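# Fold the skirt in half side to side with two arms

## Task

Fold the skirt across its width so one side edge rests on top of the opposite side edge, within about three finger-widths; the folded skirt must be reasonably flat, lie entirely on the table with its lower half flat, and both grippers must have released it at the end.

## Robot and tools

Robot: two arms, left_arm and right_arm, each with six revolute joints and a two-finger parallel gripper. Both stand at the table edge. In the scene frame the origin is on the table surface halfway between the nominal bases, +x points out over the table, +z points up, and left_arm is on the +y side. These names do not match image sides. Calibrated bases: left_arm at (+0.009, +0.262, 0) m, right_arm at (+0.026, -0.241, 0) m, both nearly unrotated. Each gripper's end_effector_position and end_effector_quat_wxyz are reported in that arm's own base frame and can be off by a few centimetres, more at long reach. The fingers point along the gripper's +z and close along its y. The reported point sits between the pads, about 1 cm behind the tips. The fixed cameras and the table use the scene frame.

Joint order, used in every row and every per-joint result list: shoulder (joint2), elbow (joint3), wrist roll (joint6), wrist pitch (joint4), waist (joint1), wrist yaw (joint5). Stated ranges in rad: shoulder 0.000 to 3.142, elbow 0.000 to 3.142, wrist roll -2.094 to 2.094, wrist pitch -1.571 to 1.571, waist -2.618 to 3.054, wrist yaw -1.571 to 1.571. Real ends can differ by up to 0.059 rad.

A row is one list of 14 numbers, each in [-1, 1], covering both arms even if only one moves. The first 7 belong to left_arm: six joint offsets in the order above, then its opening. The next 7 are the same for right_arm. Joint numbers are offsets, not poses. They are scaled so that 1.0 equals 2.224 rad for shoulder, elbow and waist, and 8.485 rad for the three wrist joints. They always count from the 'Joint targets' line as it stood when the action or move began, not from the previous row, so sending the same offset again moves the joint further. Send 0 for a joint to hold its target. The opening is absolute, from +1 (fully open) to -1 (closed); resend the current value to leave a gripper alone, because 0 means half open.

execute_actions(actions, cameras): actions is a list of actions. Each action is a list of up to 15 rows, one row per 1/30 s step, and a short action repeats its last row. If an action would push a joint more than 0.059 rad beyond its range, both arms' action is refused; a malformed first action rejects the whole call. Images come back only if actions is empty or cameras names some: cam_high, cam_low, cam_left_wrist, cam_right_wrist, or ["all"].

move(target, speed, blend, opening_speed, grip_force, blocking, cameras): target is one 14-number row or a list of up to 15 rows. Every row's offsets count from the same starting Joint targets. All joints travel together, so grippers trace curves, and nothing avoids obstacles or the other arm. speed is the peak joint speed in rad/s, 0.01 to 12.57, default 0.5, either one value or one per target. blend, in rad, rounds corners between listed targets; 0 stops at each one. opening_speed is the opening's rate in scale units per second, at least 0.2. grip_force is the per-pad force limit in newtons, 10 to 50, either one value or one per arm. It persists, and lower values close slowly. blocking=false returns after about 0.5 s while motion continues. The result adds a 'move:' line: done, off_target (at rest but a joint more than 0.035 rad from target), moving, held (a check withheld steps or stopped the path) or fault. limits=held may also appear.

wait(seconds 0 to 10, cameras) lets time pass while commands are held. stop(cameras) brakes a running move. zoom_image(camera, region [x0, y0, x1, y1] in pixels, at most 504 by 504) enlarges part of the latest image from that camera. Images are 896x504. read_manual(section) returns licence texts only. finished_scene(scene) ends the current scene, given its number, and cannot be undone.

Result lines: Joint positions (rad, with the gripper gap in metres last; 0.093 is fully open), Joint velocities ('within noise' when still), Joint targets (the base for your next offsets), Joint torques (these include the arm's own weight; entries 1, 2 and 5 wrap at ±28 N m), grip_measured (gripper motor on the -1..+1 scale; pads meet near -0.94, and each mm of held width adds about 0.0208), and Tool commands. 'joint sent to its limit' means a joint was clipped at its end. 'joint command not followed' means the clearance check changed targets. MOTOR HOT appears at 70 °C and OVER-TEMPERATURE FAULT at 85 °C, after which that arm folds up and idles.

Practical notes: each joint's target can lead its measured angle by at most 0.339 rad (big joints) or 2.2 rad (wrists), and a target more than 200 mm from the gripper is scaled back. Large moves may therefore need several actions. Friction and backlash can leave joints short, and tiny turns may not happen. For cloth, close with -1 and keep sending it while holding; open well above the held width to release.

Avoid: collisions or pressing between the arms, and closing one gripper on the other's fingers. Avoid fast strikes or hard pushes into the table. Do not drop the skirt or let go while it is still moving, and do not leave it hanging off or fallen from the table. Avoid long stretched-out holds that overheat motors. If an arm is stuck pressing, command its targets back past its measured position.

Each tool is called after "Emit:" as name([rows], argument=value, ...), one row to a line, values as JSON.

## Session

Emit:
execute_actions(actions=[])

Scene clock: 0.00 s.
left_arm: end_effector_position=(+0.3864, +0.0076, +0.0920) grip_measured=+1.000 end_effector_quat_wxyz=(+0.573, -0.003, +0.819, +0.018) | right_arm: end_effector_position=(+0.3730, -0.0592, +0.0812) grip_measured=+1.000 end_effector_quat_wxyz=(+0.565, +0.141, +0.805, -0.114)
Joint names: [shoulder, elbow, wrist roll, wrist pitch, waist, wrist yaw]
Joint positions: left_arm=[1.525 0.355 0.019 0.82 0.009 -0.024 0.093] | right_arm=[1.578 0.328 0.102 0.886 -0.006 0.345 0.093]
Joint velocities: within noise
Joint torques (N m): no reading
Heat: left arm: 38 °C; right arm: 34 °C.
Joint targets: left_arm=[1.514 0.368 0.012 0.820 0.010 -0.031] | right_arm=[1.567 0.340 0.096 0.889 -0.006 0.351]
Tool commands: left_gripper/opening=+1.0 right_gripper/opening=+1.0

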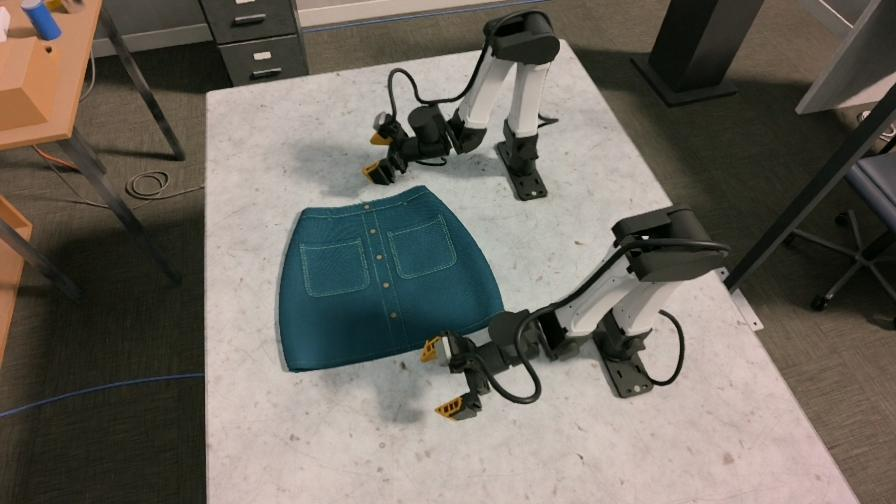

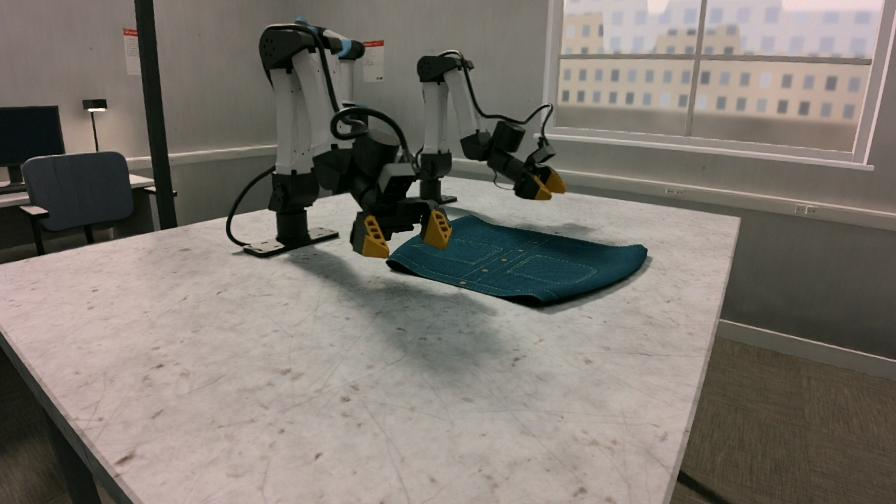

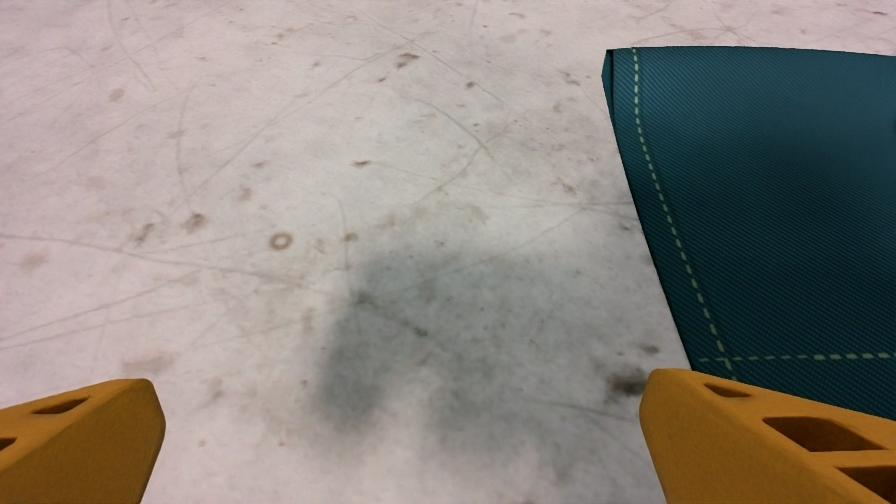

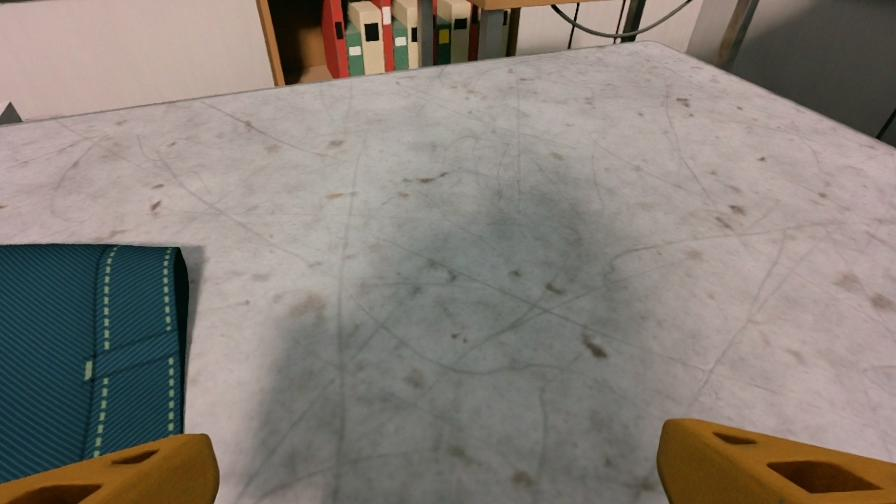

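Emit:
move([
  [-0.0063, 0.2392, 0.0575, -0.0731, -0.1394, 0.0037, 0.5, -0.0301, 0.2518, -0.1174, -0.0812, 0.0342, -0.0414, 0.5],
  [-0.0111, 0.3164, 0.1280, -0.2266, -0.2673, 0.0037, -0.19, -0.0462, 0.3187, -0.2227, -0.2350, 0.0670, -0.0414, -0.19],
], speed=1.2, blend=0.1, cameras=["all"])

Scene clock: 42.73 s.
left_arm: end_effector_position=(+0.2103, -0.1366, +0.0727) grip_measured=-0.187 end_effector_quat_wxyz=(-0.003, +0.740, +0.672, +0.007) | right_arm: end_effector_position=(+0.2414, +0.0285, +0.0729) grip_measured=-0.189 end_effector_quat_wxyz=(+0.008, +0.816, -0.579, +0.004)
Joint names: [shoulder, elbow, wrist roll, wrist pitch, waist, wrist yaw]
Joint positions: left_arm=[1.52 1.031 1.082 -1.084 -0.586 -0.015 0.036] | right_arm=[1.493 1.007 -1.779 -1.09 0.129 0.017 0.036]
Joint torques (N m): left_arm=[-6.43 9.62 0.12 0.24 0.13 0.03] | right_arm=[-6.93 7.94 -0.04 0.09 0.43 -0.24]
Heat: left arm: 42 °C; right arm: 39 °C.
Joint targets: left_arm=[1.490 1.072 1.099 -1.102 -0.585 0.001] | right_arm=[1.464 1.049 -1.793 -1.105 0.143 -0.001]
move: off_target (left_arm, right_arm); target 2's new numbers were sent with right_arm's elbow 0.041 rad from that target; left_arm: the elbow is farthest, 0.040 rad from its target; right_arm: the elbow is farthest, 0.041 rad from its target

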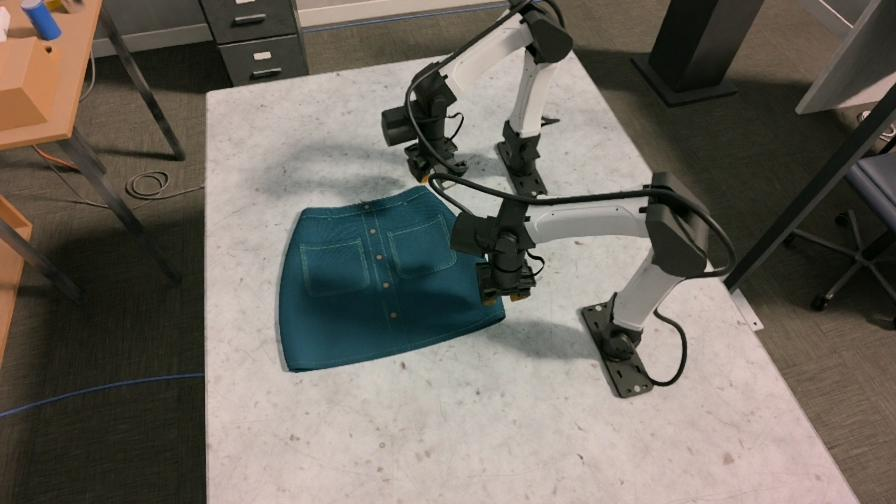

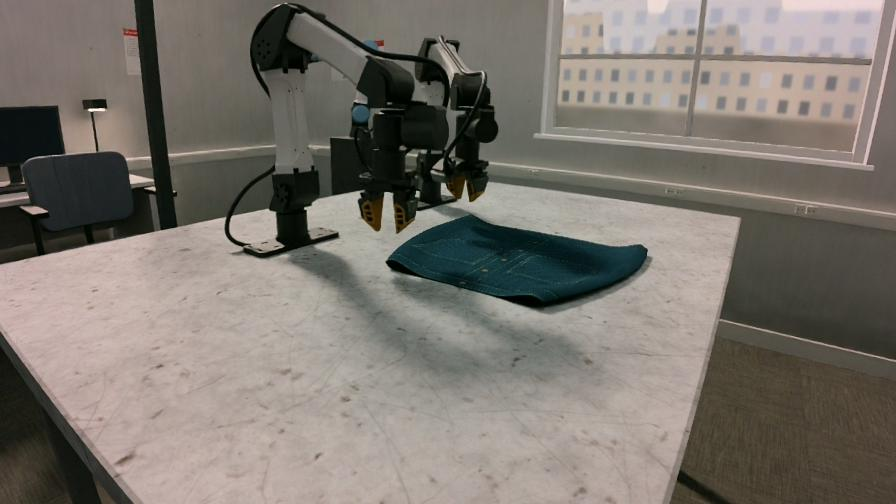

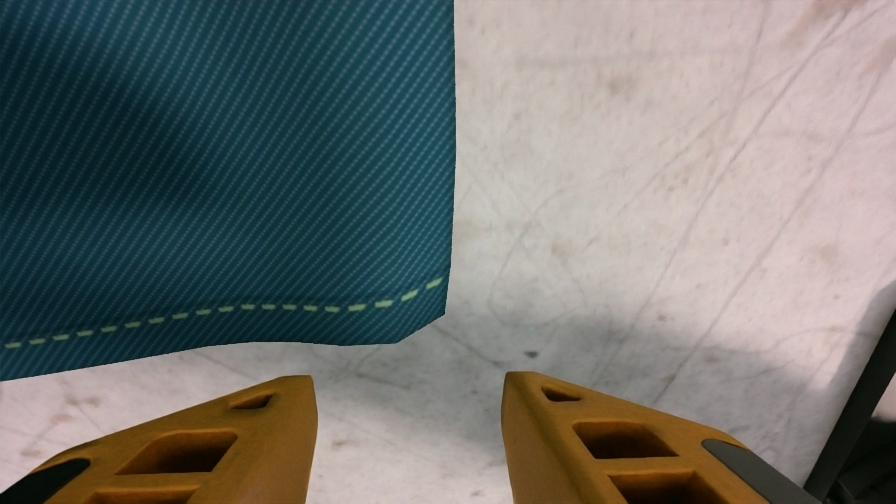

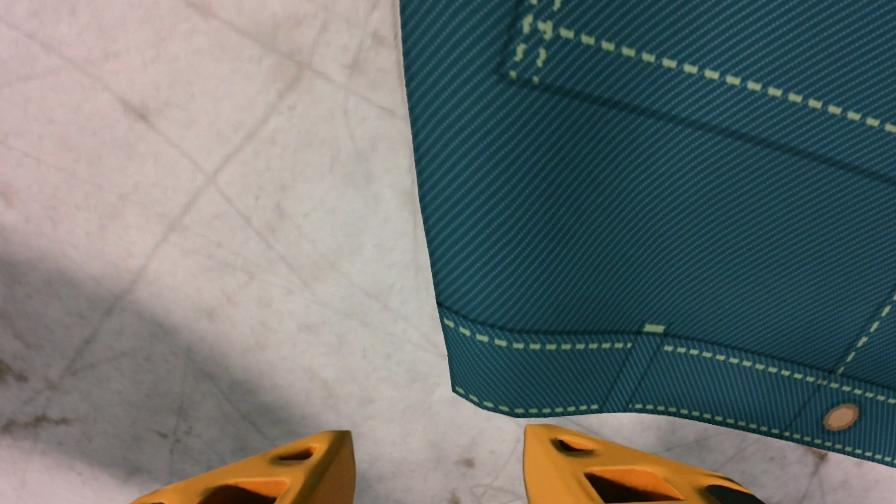

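Emit:
move(target=[0.0515, -0.0814, 0, 0.0328, -0.0085, 0, -0.19, 0.0592, -0.0751, -0.0094, 0.0331, 0.0054, 0, -0.19], speed=0.3, cameras=["cam_left_wrist", "cam_right_wrist"])

Scene clock: 74.20 s.
left_arm: end_effector_position=(+0.2157, -0.1411, +0.0237) grip_measured=-0.187 end_effector_quat_wxyz=(+0.006, +0.741, +0.671, +0.009) | right_arm: end_effector_position=(+0.2550, +0.0334, +0.0244) grip_measured=-0.189 end_effector_quat_wxyz=(-0.002, +0.841, -0.541, +0.015)
Joint names: [shoulder, elbow, wrist roll, wrist pitch, waist, wrist yaw]
Joint positions: left_arm=[1.598 0.901 1.082 -0.857 -0.589 -0.015 0.036] | right_arm=[1.589 0.894 -1.857 -0.852 0.141 0.017 0.036]
Joint torques (N m): left_arm=[-3.88 4.27 0.11 0.79 -0.14 0.03] | right_arm=[-4.31 3.41 -0.03 0.55 0.53 -0.23]
Heat: left arm: 45 °C; right arm: 46 °C.
Joint targets: left_arm=[1.604 0.891 1.099 -0.824 -0.604 0.001] | right_arm=[1.596 0.882 -1.873 -0.824 0.155 -0.001]
move: done
Images, in order (width x height): cam_left_wrist 896x504, cam_right_wrist 896x504.

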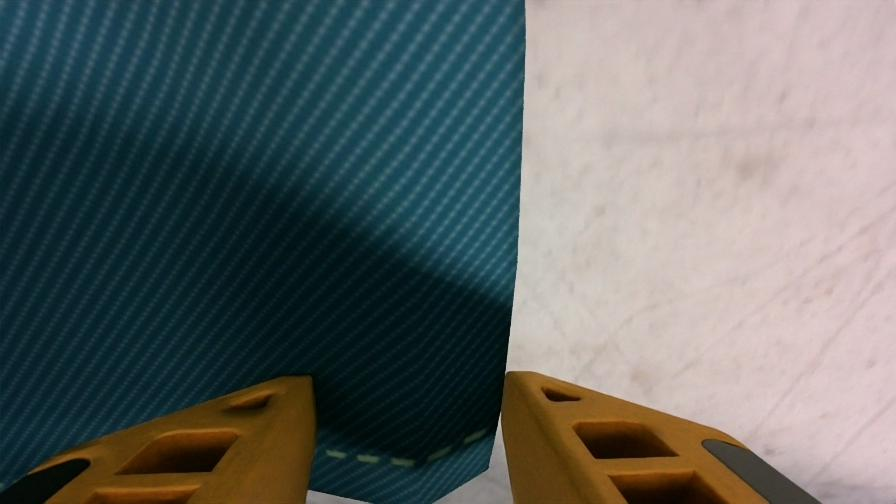

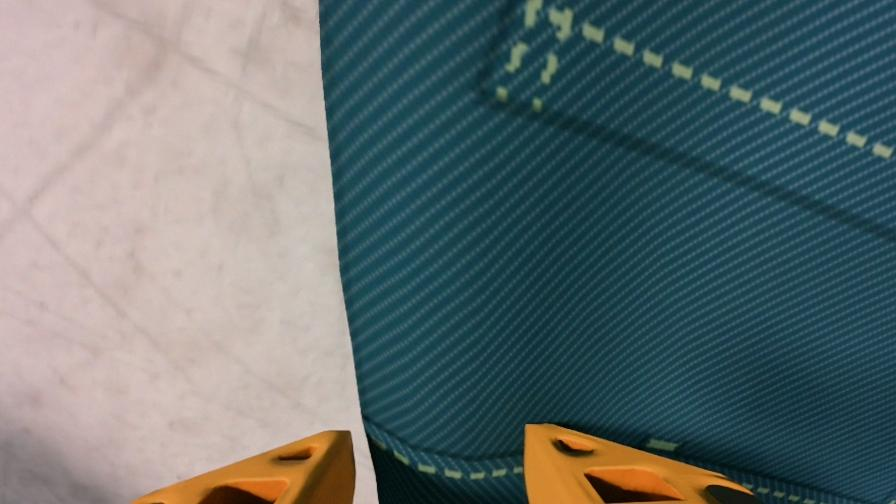

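Emit:
move([
  [0.0109, -0.0144, 0, 0.0066, 0, 0, -0.19, 0.0109, -0.0144, 0, 0.0066, 0, 0, -0.19],
  [0.0109, -0.0144, 0, 0.0066, 0, 0, -1, 0.0109, -0.0144, 0, 0.0066, 0, 0, -1],
], speed=0.2, opening_speed=0.5, cameras=["cam_left_wrist", "cam_right_wrist", "cam_high"])

Scene clock: 84.33 s.
left_arm: end_effector_position=(+0.2213, -0.1452, +0.0166) grip_measured=-0.984 end_effector_quat_wxyz=(+0.021, +0.741, +0.671, +0.012) | right_arm: end_effector_position=(+0.2582, +0.0344, +0.0134) grip_measured=-0.974 end_effector_quat_wxyz=(-0.007, +0.841, -0.541, +0.019)
Joint names: [shoulder, elbow, wrist roll, wrist pitch, waist, wrist yaw]
Joint positions: left_arm=[1.611 0.881 1.082 -0.794 -0.589 -0.013 0] | right_arm=[1.61 0.866 -1.857 -0.789 0.141 0.013 0]
Joint torques (N m): left_arm=[-3.03 3.19 0.11 0.79 -0.13 0.03] | right_arm=[-4.07 2.97 -0.02 0.5 0.44 -0.19]
Heat: left arm: 44 °C; right arm: 44 °C.
Joint targets: left_arm=[1.628 0.859 1.099 -0.768 -0.604 0.001] | right_arm=[1.620 0.850 -1.873 -0.768 0.155 -0.001]
move: done; target 2's new numbers were sent with left_arm's wrist pitch 0.058 rad from that target
Images, in order (width x height): cam_high 896x504, cam_left_wrist 896x504, cam_right_wrist 896x504.

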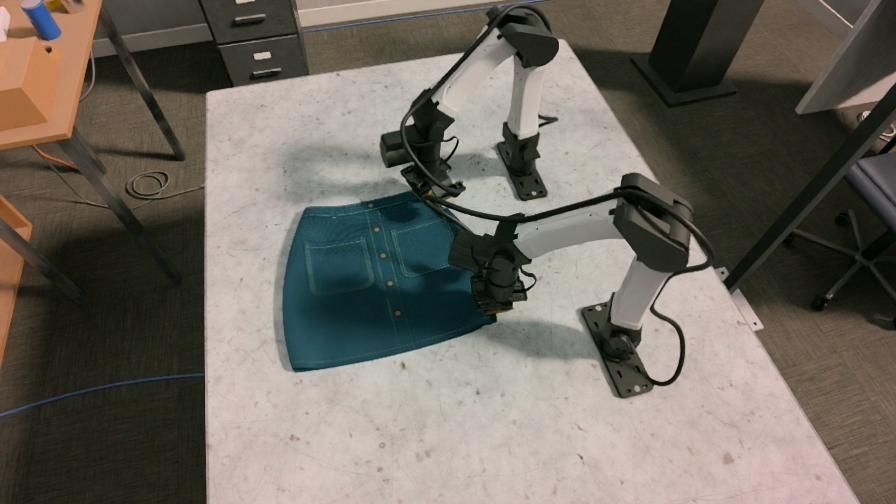

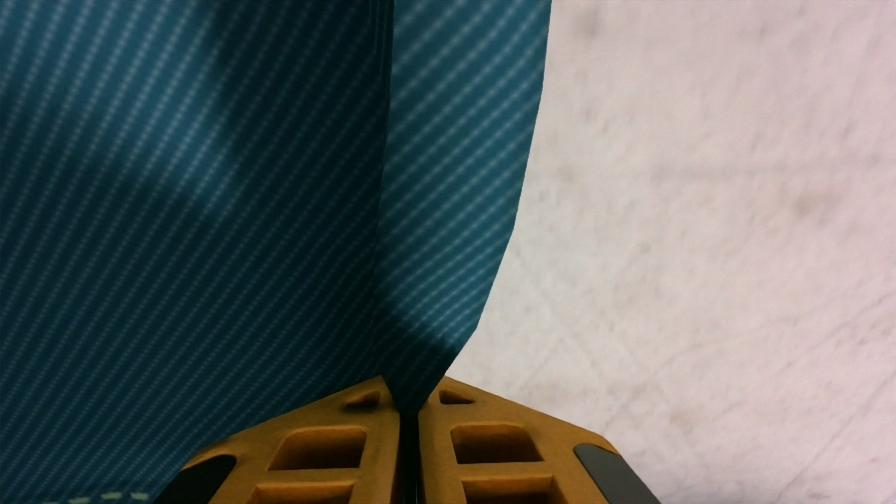

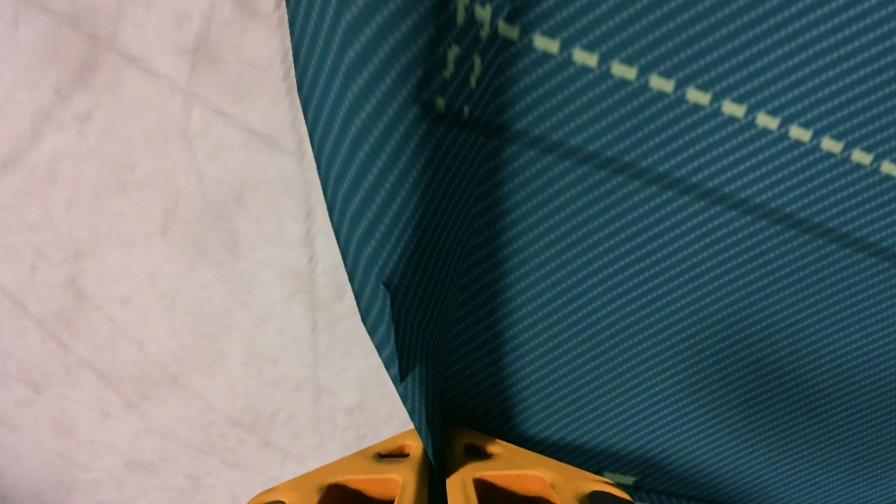

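Emit:
move([
  [0.1034, 0.3501, 0.0130, -0.0603, 0.0772, 0, -1, 0.0744, 0.2602, 0.0236, -0.0466, -0.0191, 0, -1],
  [0.1804, 0.5111, 0.0198, -0.0528, 0.1168, 0, -1, 0.1901, 0.4732, 0.0470, -0.0697, -0.0250, 0, -1],
  [0.2836, 0.5746, 0.0230, -0.0189, 0.1427, 0, -1, 0.2818, 0.5637, 0.0709, -0.0576, -0.0293, 0, -1],
], speed=0.45, blend=0.1, cameras=["all"])

Scene clock: 138.17 s.
left_arm: end_effector_position=(+0.5176, -0.1512, +0.1206) grip_measured=-0.985 end_effector_quat_wxyz=(+0.187, +0.691, +0.690, +0.109) | right_arm: end_effector_position=(+0.4579, +0.0462, +0.0983) grip_measured=-0.974 end_effector_quat_wxyz=(+0.043, -0.641, +0.766, -0.035)
Joint names: [shoulder, elbow, wrist roll, wrist pitch, waist, wrist yaw]
Joint positions: left_arm=[2.249 2.093 1.287 -0.979 -0.288 -0.013 0] | right_arm=[2.231 2.06 -1.289 -1.289 0.104 0.01 0]
Joint torques (N m): left_arm=[-9.36 11.03 0.1 1.88 1.18 0.02] | right_arm=[-9.39 8.35 0.22 0.79 -0.66 -0.17]
Heat: left arm: 42 °C; right arm: 40 °C.
Joint targets: left_arm=[2.259 2.137 1.294 -0.928 -0.286 0.001] | right_arm=[2.247 2.104 -1.272 -1.257 0.090 -0.001]
move: off_target (left_arm, right_arm); left_arm: the wrist pitch is farthest, 0.051 rad from its target; right_arm: the elbow is farthest, 0.044 rad from its target

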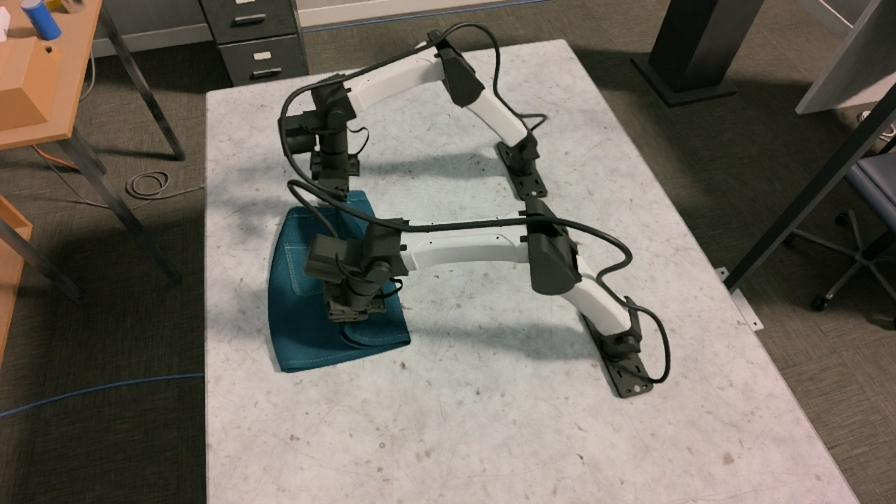

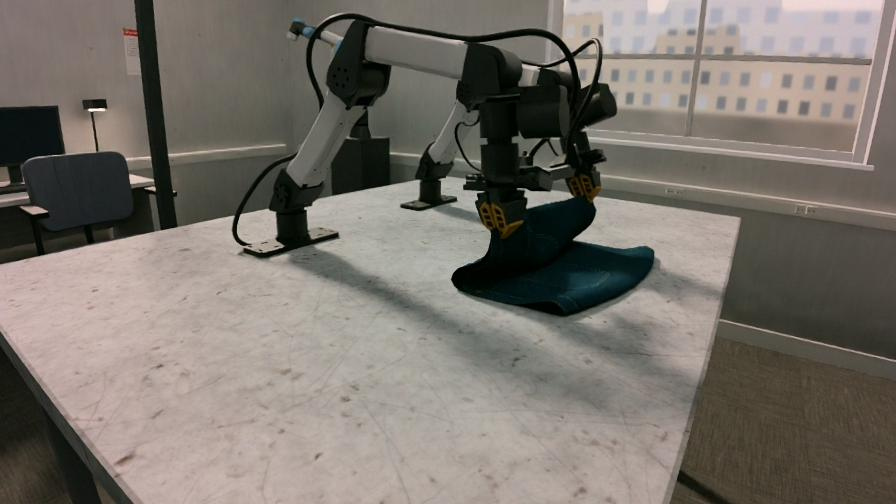

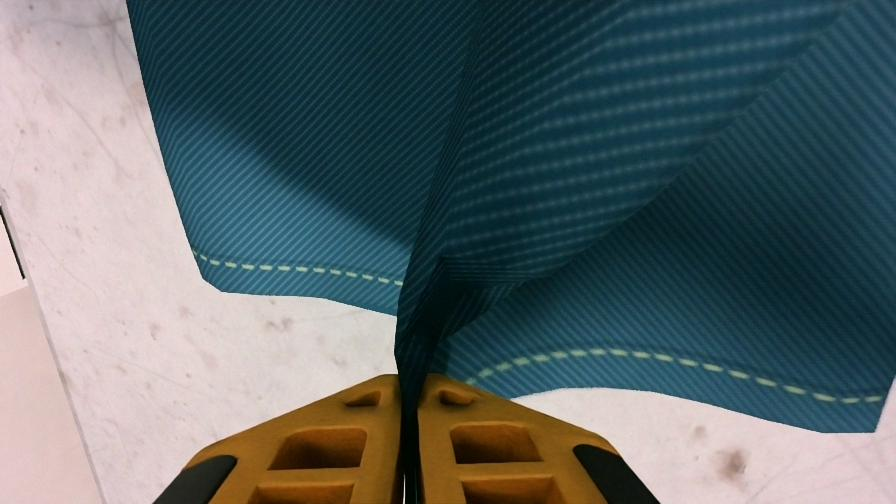

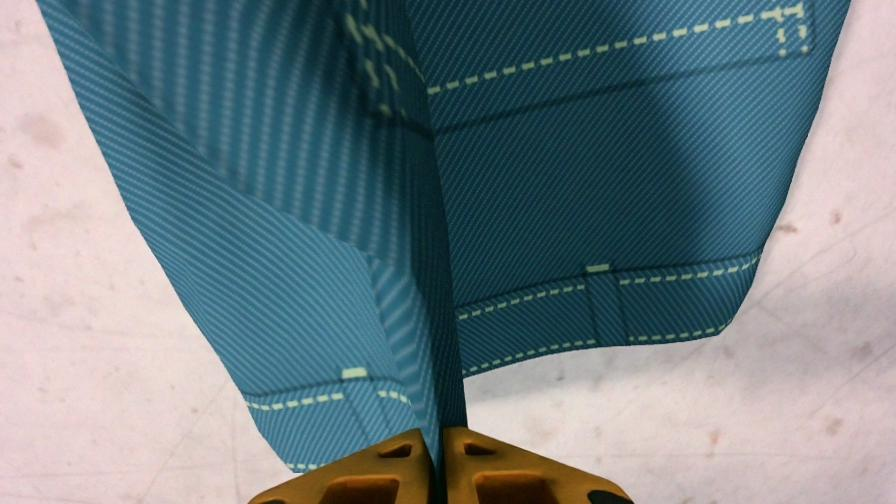

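Emit:
move(target=[0.1951, 0.1418, 0.0007, 0.0375, 0.0158, 0, -1, 0.1137, 0.0321, 0.0187, 0.0626, -0.0292, 0, -1], speed=0.4, cameras=["all"])

Scene clock: 181.53 s.
left_arm: end_effector_position=(+0.6347, -0.1618, +0.0402) grip_measured=-0.985 end_effector_quat_wxyz=(+0.277, +0.659, +0.679, +0.166) | right_arm: end_effector_position=(+0.5818, +0.0215, +0.0285) grip_measured=-0.974 end_effector_quat_wxyz=(+0.184, -0.538, +0.814, -0.118)
Joint names: [shoulder, elbow, wrist roll, wrist pitch, waist, wrist yaw]
Joint positions: left_arm=[2.664 2.414 1.292 -0.662 -0.253 -0.013 0] | right_arm=[2.48 2.129 -1.131 -0.78 0.04 0.01 0]
Joint torques (N m): left_arm=[-10.3 10.93 0.1 2.29 1.18 0.02] | right_arm=[-10.97 9.17 0.25 1.61 -0.64 -0.15]
Heat: left arm: 51 °C; right arm: 47 °C.
Joint targets: left_arm=[2.693 2.452 1.300 -0.610 -0.251 0.001] | right_arm=[2.500 2.175 -1.113 -0.726 0.025 -0.001]
move: off_target (left_arm, right_arm); left_arm: the wrist pitch is farthest, 0.052 rad from its target; right_arm: the wrist pitch is farthest, 0.054 rad from its target

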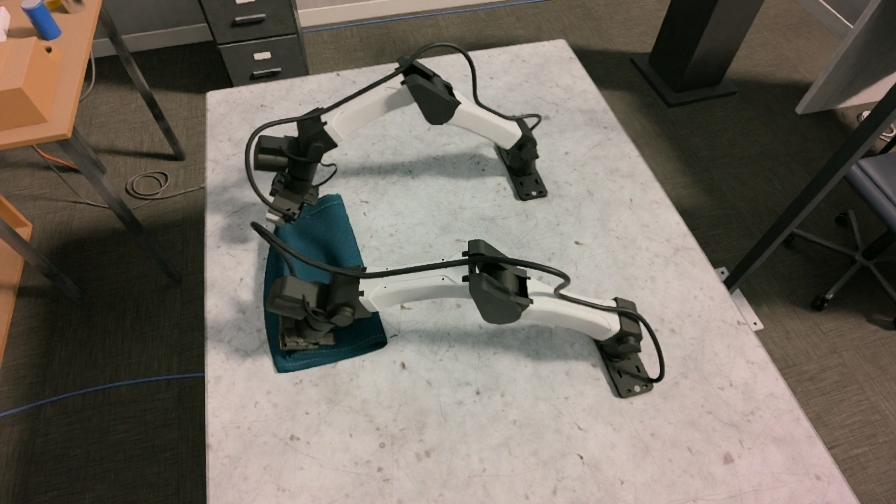

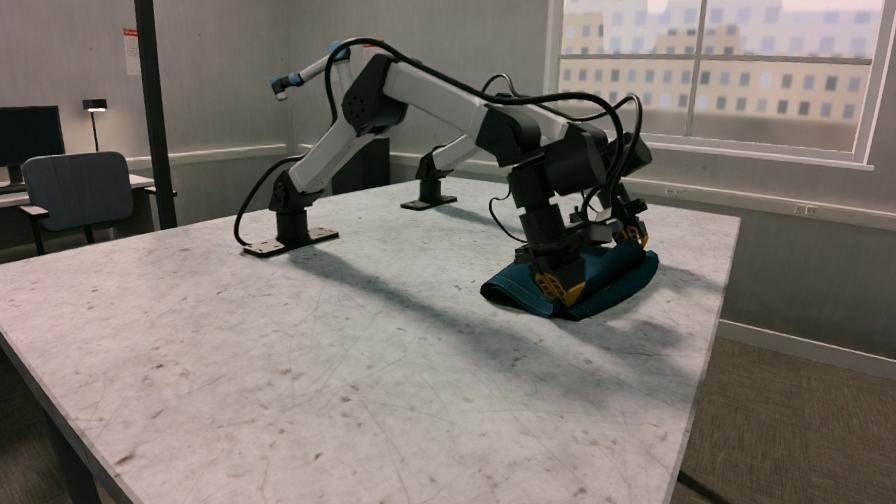

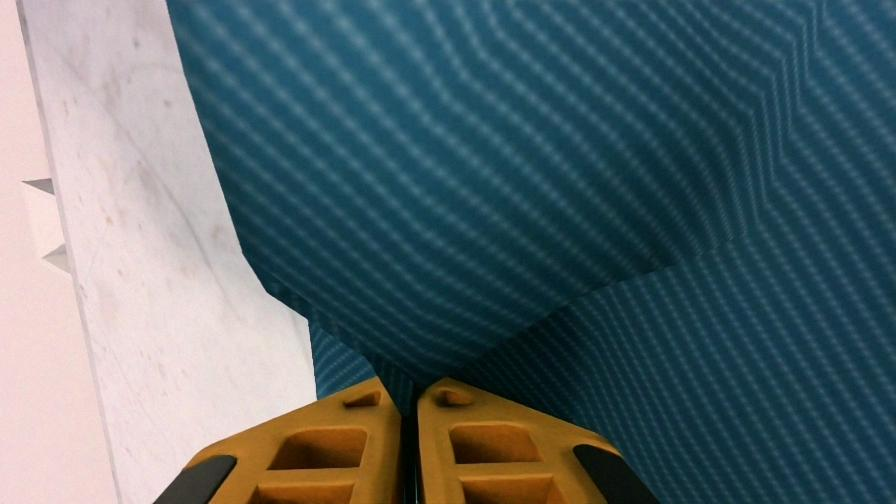

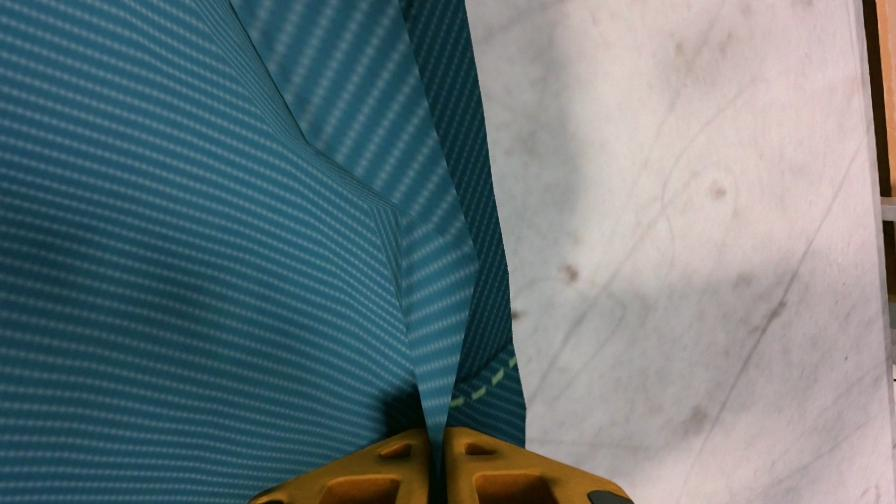

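Emit:
move([
  [0.0105, 0, 0, 0, 0, 0, -1, 0.0064, 0, 0, 0, 0, 0, -1],
  [0.0105, 0, 0, 0, 0, 0, -0.6, 0.0064, 0, 0, 0, 0, 0, -0.6],
  [-0.0997, -0.1425, 0, 0.0085, 0, 0, -0.6, -0.0575, -0.0357, 0, -0.0074, 0, 0, -0.6],
  [-0.6713, -0.6754, -0.1532, -0.0342, 0.2478, 0, -0.6, -0.5845, -0.5508, 0.1312, -0.0205, -0.1461, 0, -0.6],
], speed=[0.2, 0.2, 0.3, 0.9], blend=[0, 0, 0.03, 0], opening_speed=0.6, cameras=["all"])

Scene clock: 217.33 s.
left_arm: end_effector_position=(+0.2749, +0.0871, +0.1404) grip_measured=-0.602 end_effector_quat_wxyz=(+0.223, -0.139, +0.964, +0.041) | right_arm: end_effector_position=(+0.2742, -0.0844, +0.1399) grip_measured=-0.601 end_effector_quat_wxyz=(+0.220, +0.138, +0.965, -0.033)
Joint names: [shoulder, elbow, wrist roll, wrist pitch, waist, wrist yaw]
Joint positions: left_arm=[1.219 0.966 0.017 -0.86 0.301 -0.01 0.016] | right_arm=[1.22 0.968 -0.016 -0.869 -0.301 -0.003 0.016]
Joint torques (N m): left_arm=[-4.07 5.33 -0.15 1.04 1.18 -0.06] | right_arm=[-4.88 4.36 0.2 0.91 -0.58 -0.09]
Heat: left arm: 63 °C; right arm: 53 °C.
Joint targets: left_arm=[1.200 0.950 0.000 -0.900 0.300 0.001] | right_arm=[1.199 0.950 0.000 -0.900 -0.300 -0.001]
move: off_target (left_arm); target 2's new numbers were sent with right_arm's elbow 0.046 rad from that target; left_arm: the wrist pitch is farthest, 0.040 rad from its target

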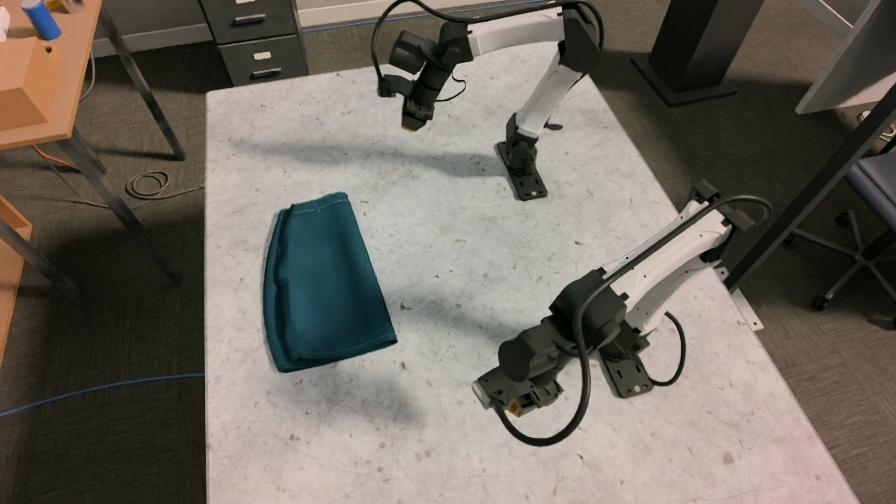

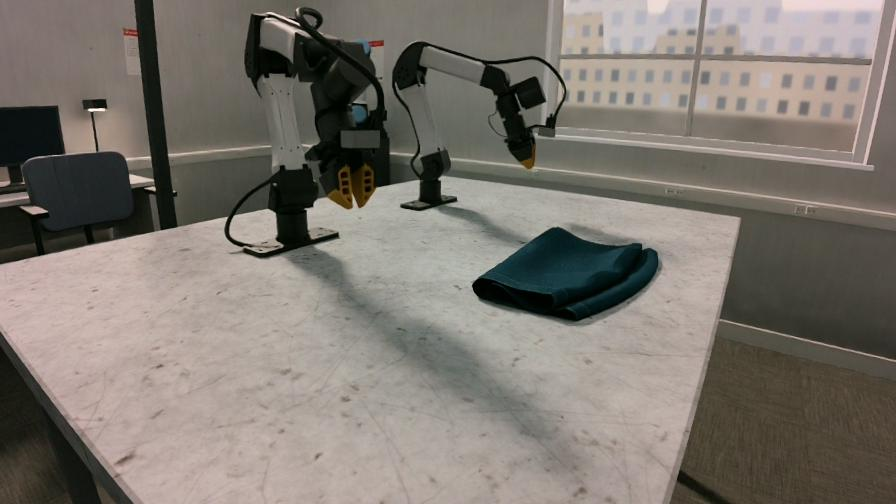

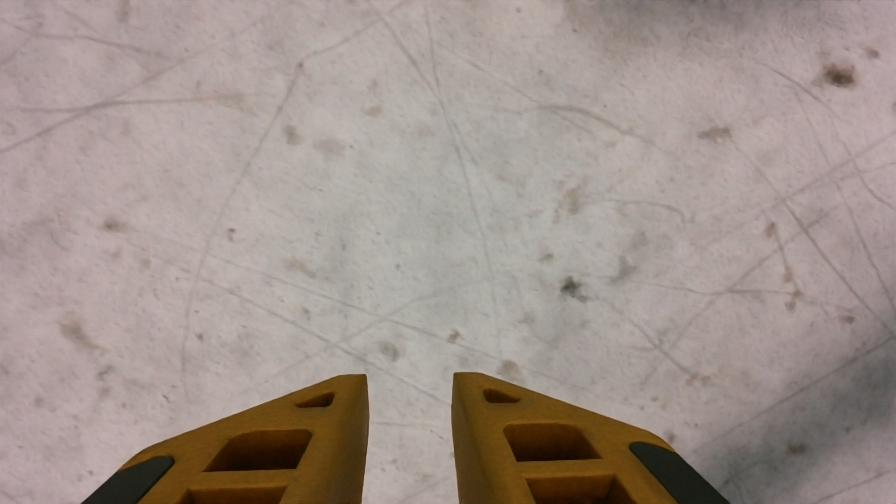

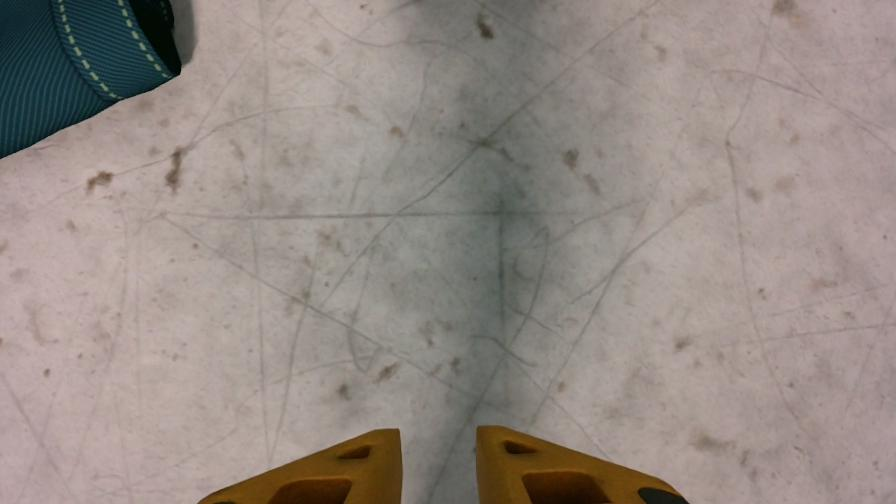

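Emit:
zoom_image(camera="cam_high", region=[240, 170, 430, 390])

Emit:
zoom_image(camera="cam_low", region=[450, 210, 690, 340])

Scaled by 2.291 from the camera's 896x504 image, which has a finer 1280x720 frame.

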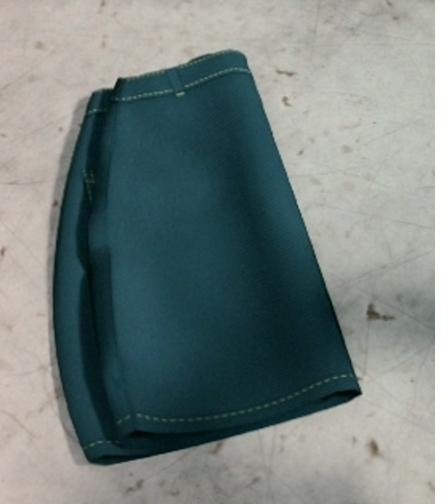

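Scaled by 2.100 from the camera's 896x504 image, which has a finer 1280x720 frame.

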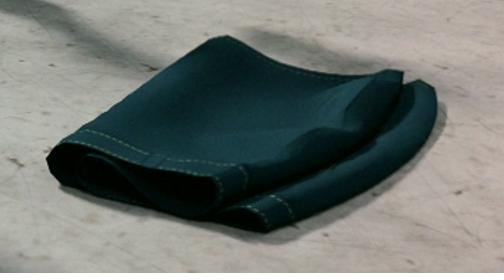

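Emit:
move(target=[0.6181, 0.6539, -0.0271, 0.0201, -0.2914, 0, 1, 0.5161, 0.5148, 0.0354, 0.0061, 0.2019, 0, 1], speed=0.9, cameras=["all"])

Scene clock: 291.77 s.
left_arm: end_effector_position=(+0.5889, -0.2192, +0.0654) grip_measured=+1.000 end_effector_quat_wxyz=(+0.279, +0.069, +0.954, -0.083) | right_arm: end_effector_position=(+0.5449, +0.0883, +0.0714) grip_measured=+1.000 end_effector_quat_wxyz=(+0.200, +0.066, +0.976, +0.048)
Joint names: [shoulder, elbow, wrist roll, wrist pitch, waist, wrist yaw]
Joint positions: left_arm=[2.565 2.361 -0.213 -0.777 -0.356 0.002 0.093] | right_arm=[2.334 2.051 0.295 -0.873 0.16 -0.003 0.093]
Joint torques (N m): left_arm=[-11.32 11.17 -0.13 2.18 1.17 -0.07] | right_arm=[-10.7 9.13 0.18 1.36 -0.46 -0.09]
Heat: left arm: 47 °C; right arm: 44 °C.
Joint targets: left_arm=[2.575 2.405 -0.230 -0.730 -0.348 0.001] | right_arm=[2.347 2.095 0.301 -0.848 0.149 -0.001]
move: off_target (left_arm, right_arm); left_arm: the wrist pitch is farthest, 0.047 rad from its target; right_arm: the elbow is farthest, 0.044 rad from its target

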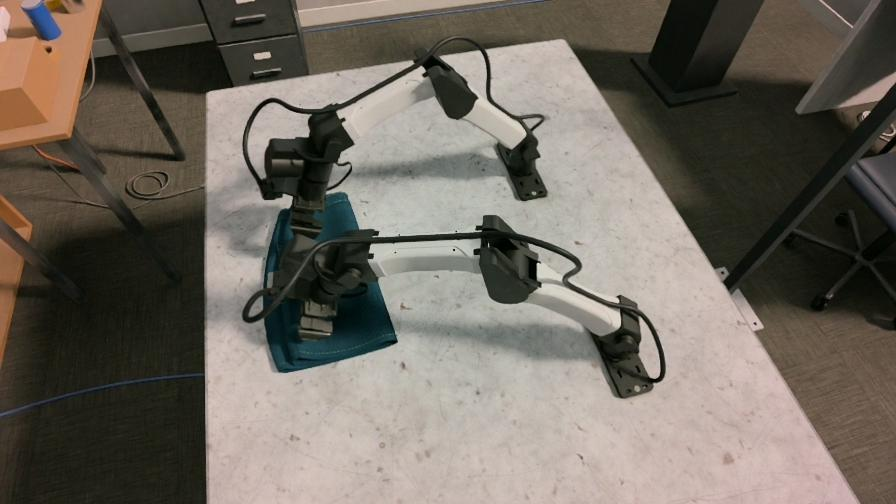

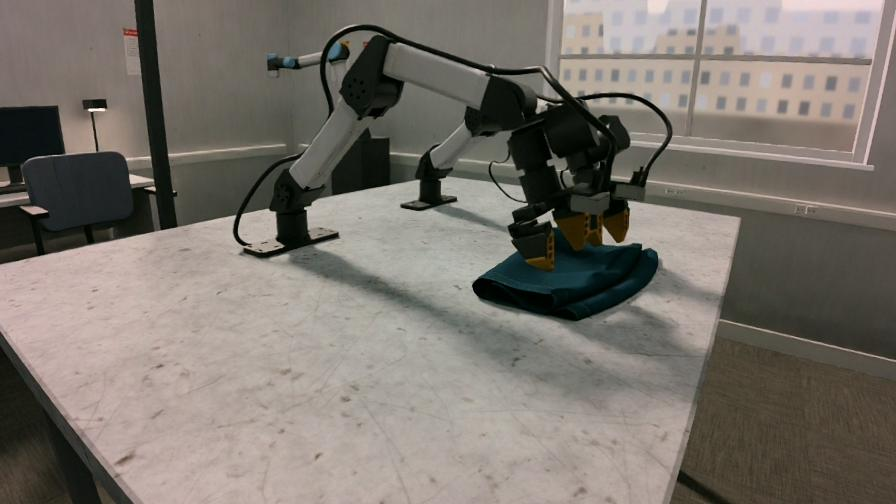

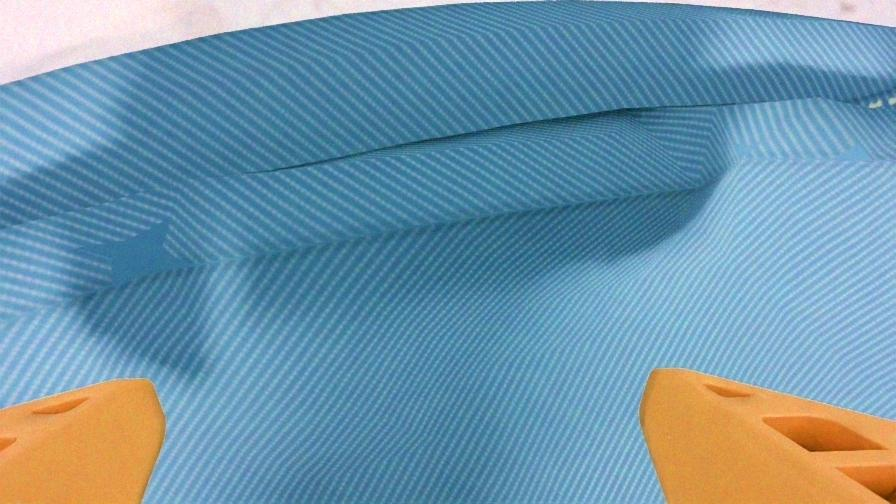

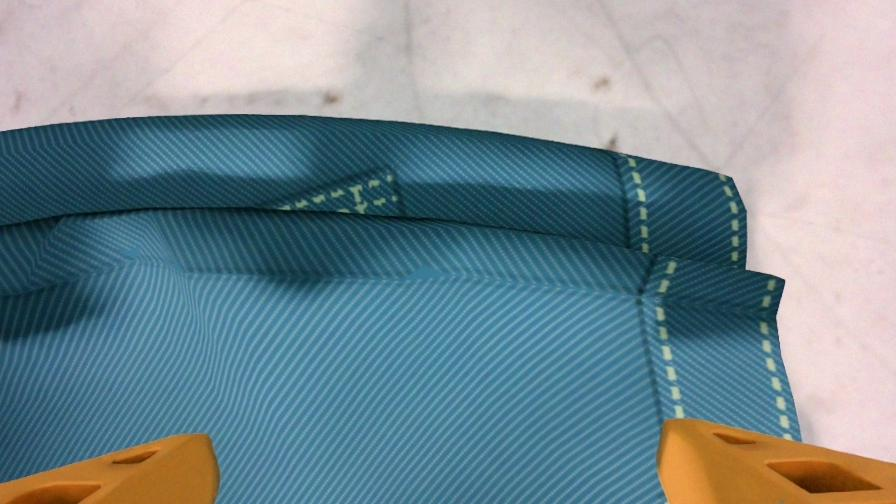

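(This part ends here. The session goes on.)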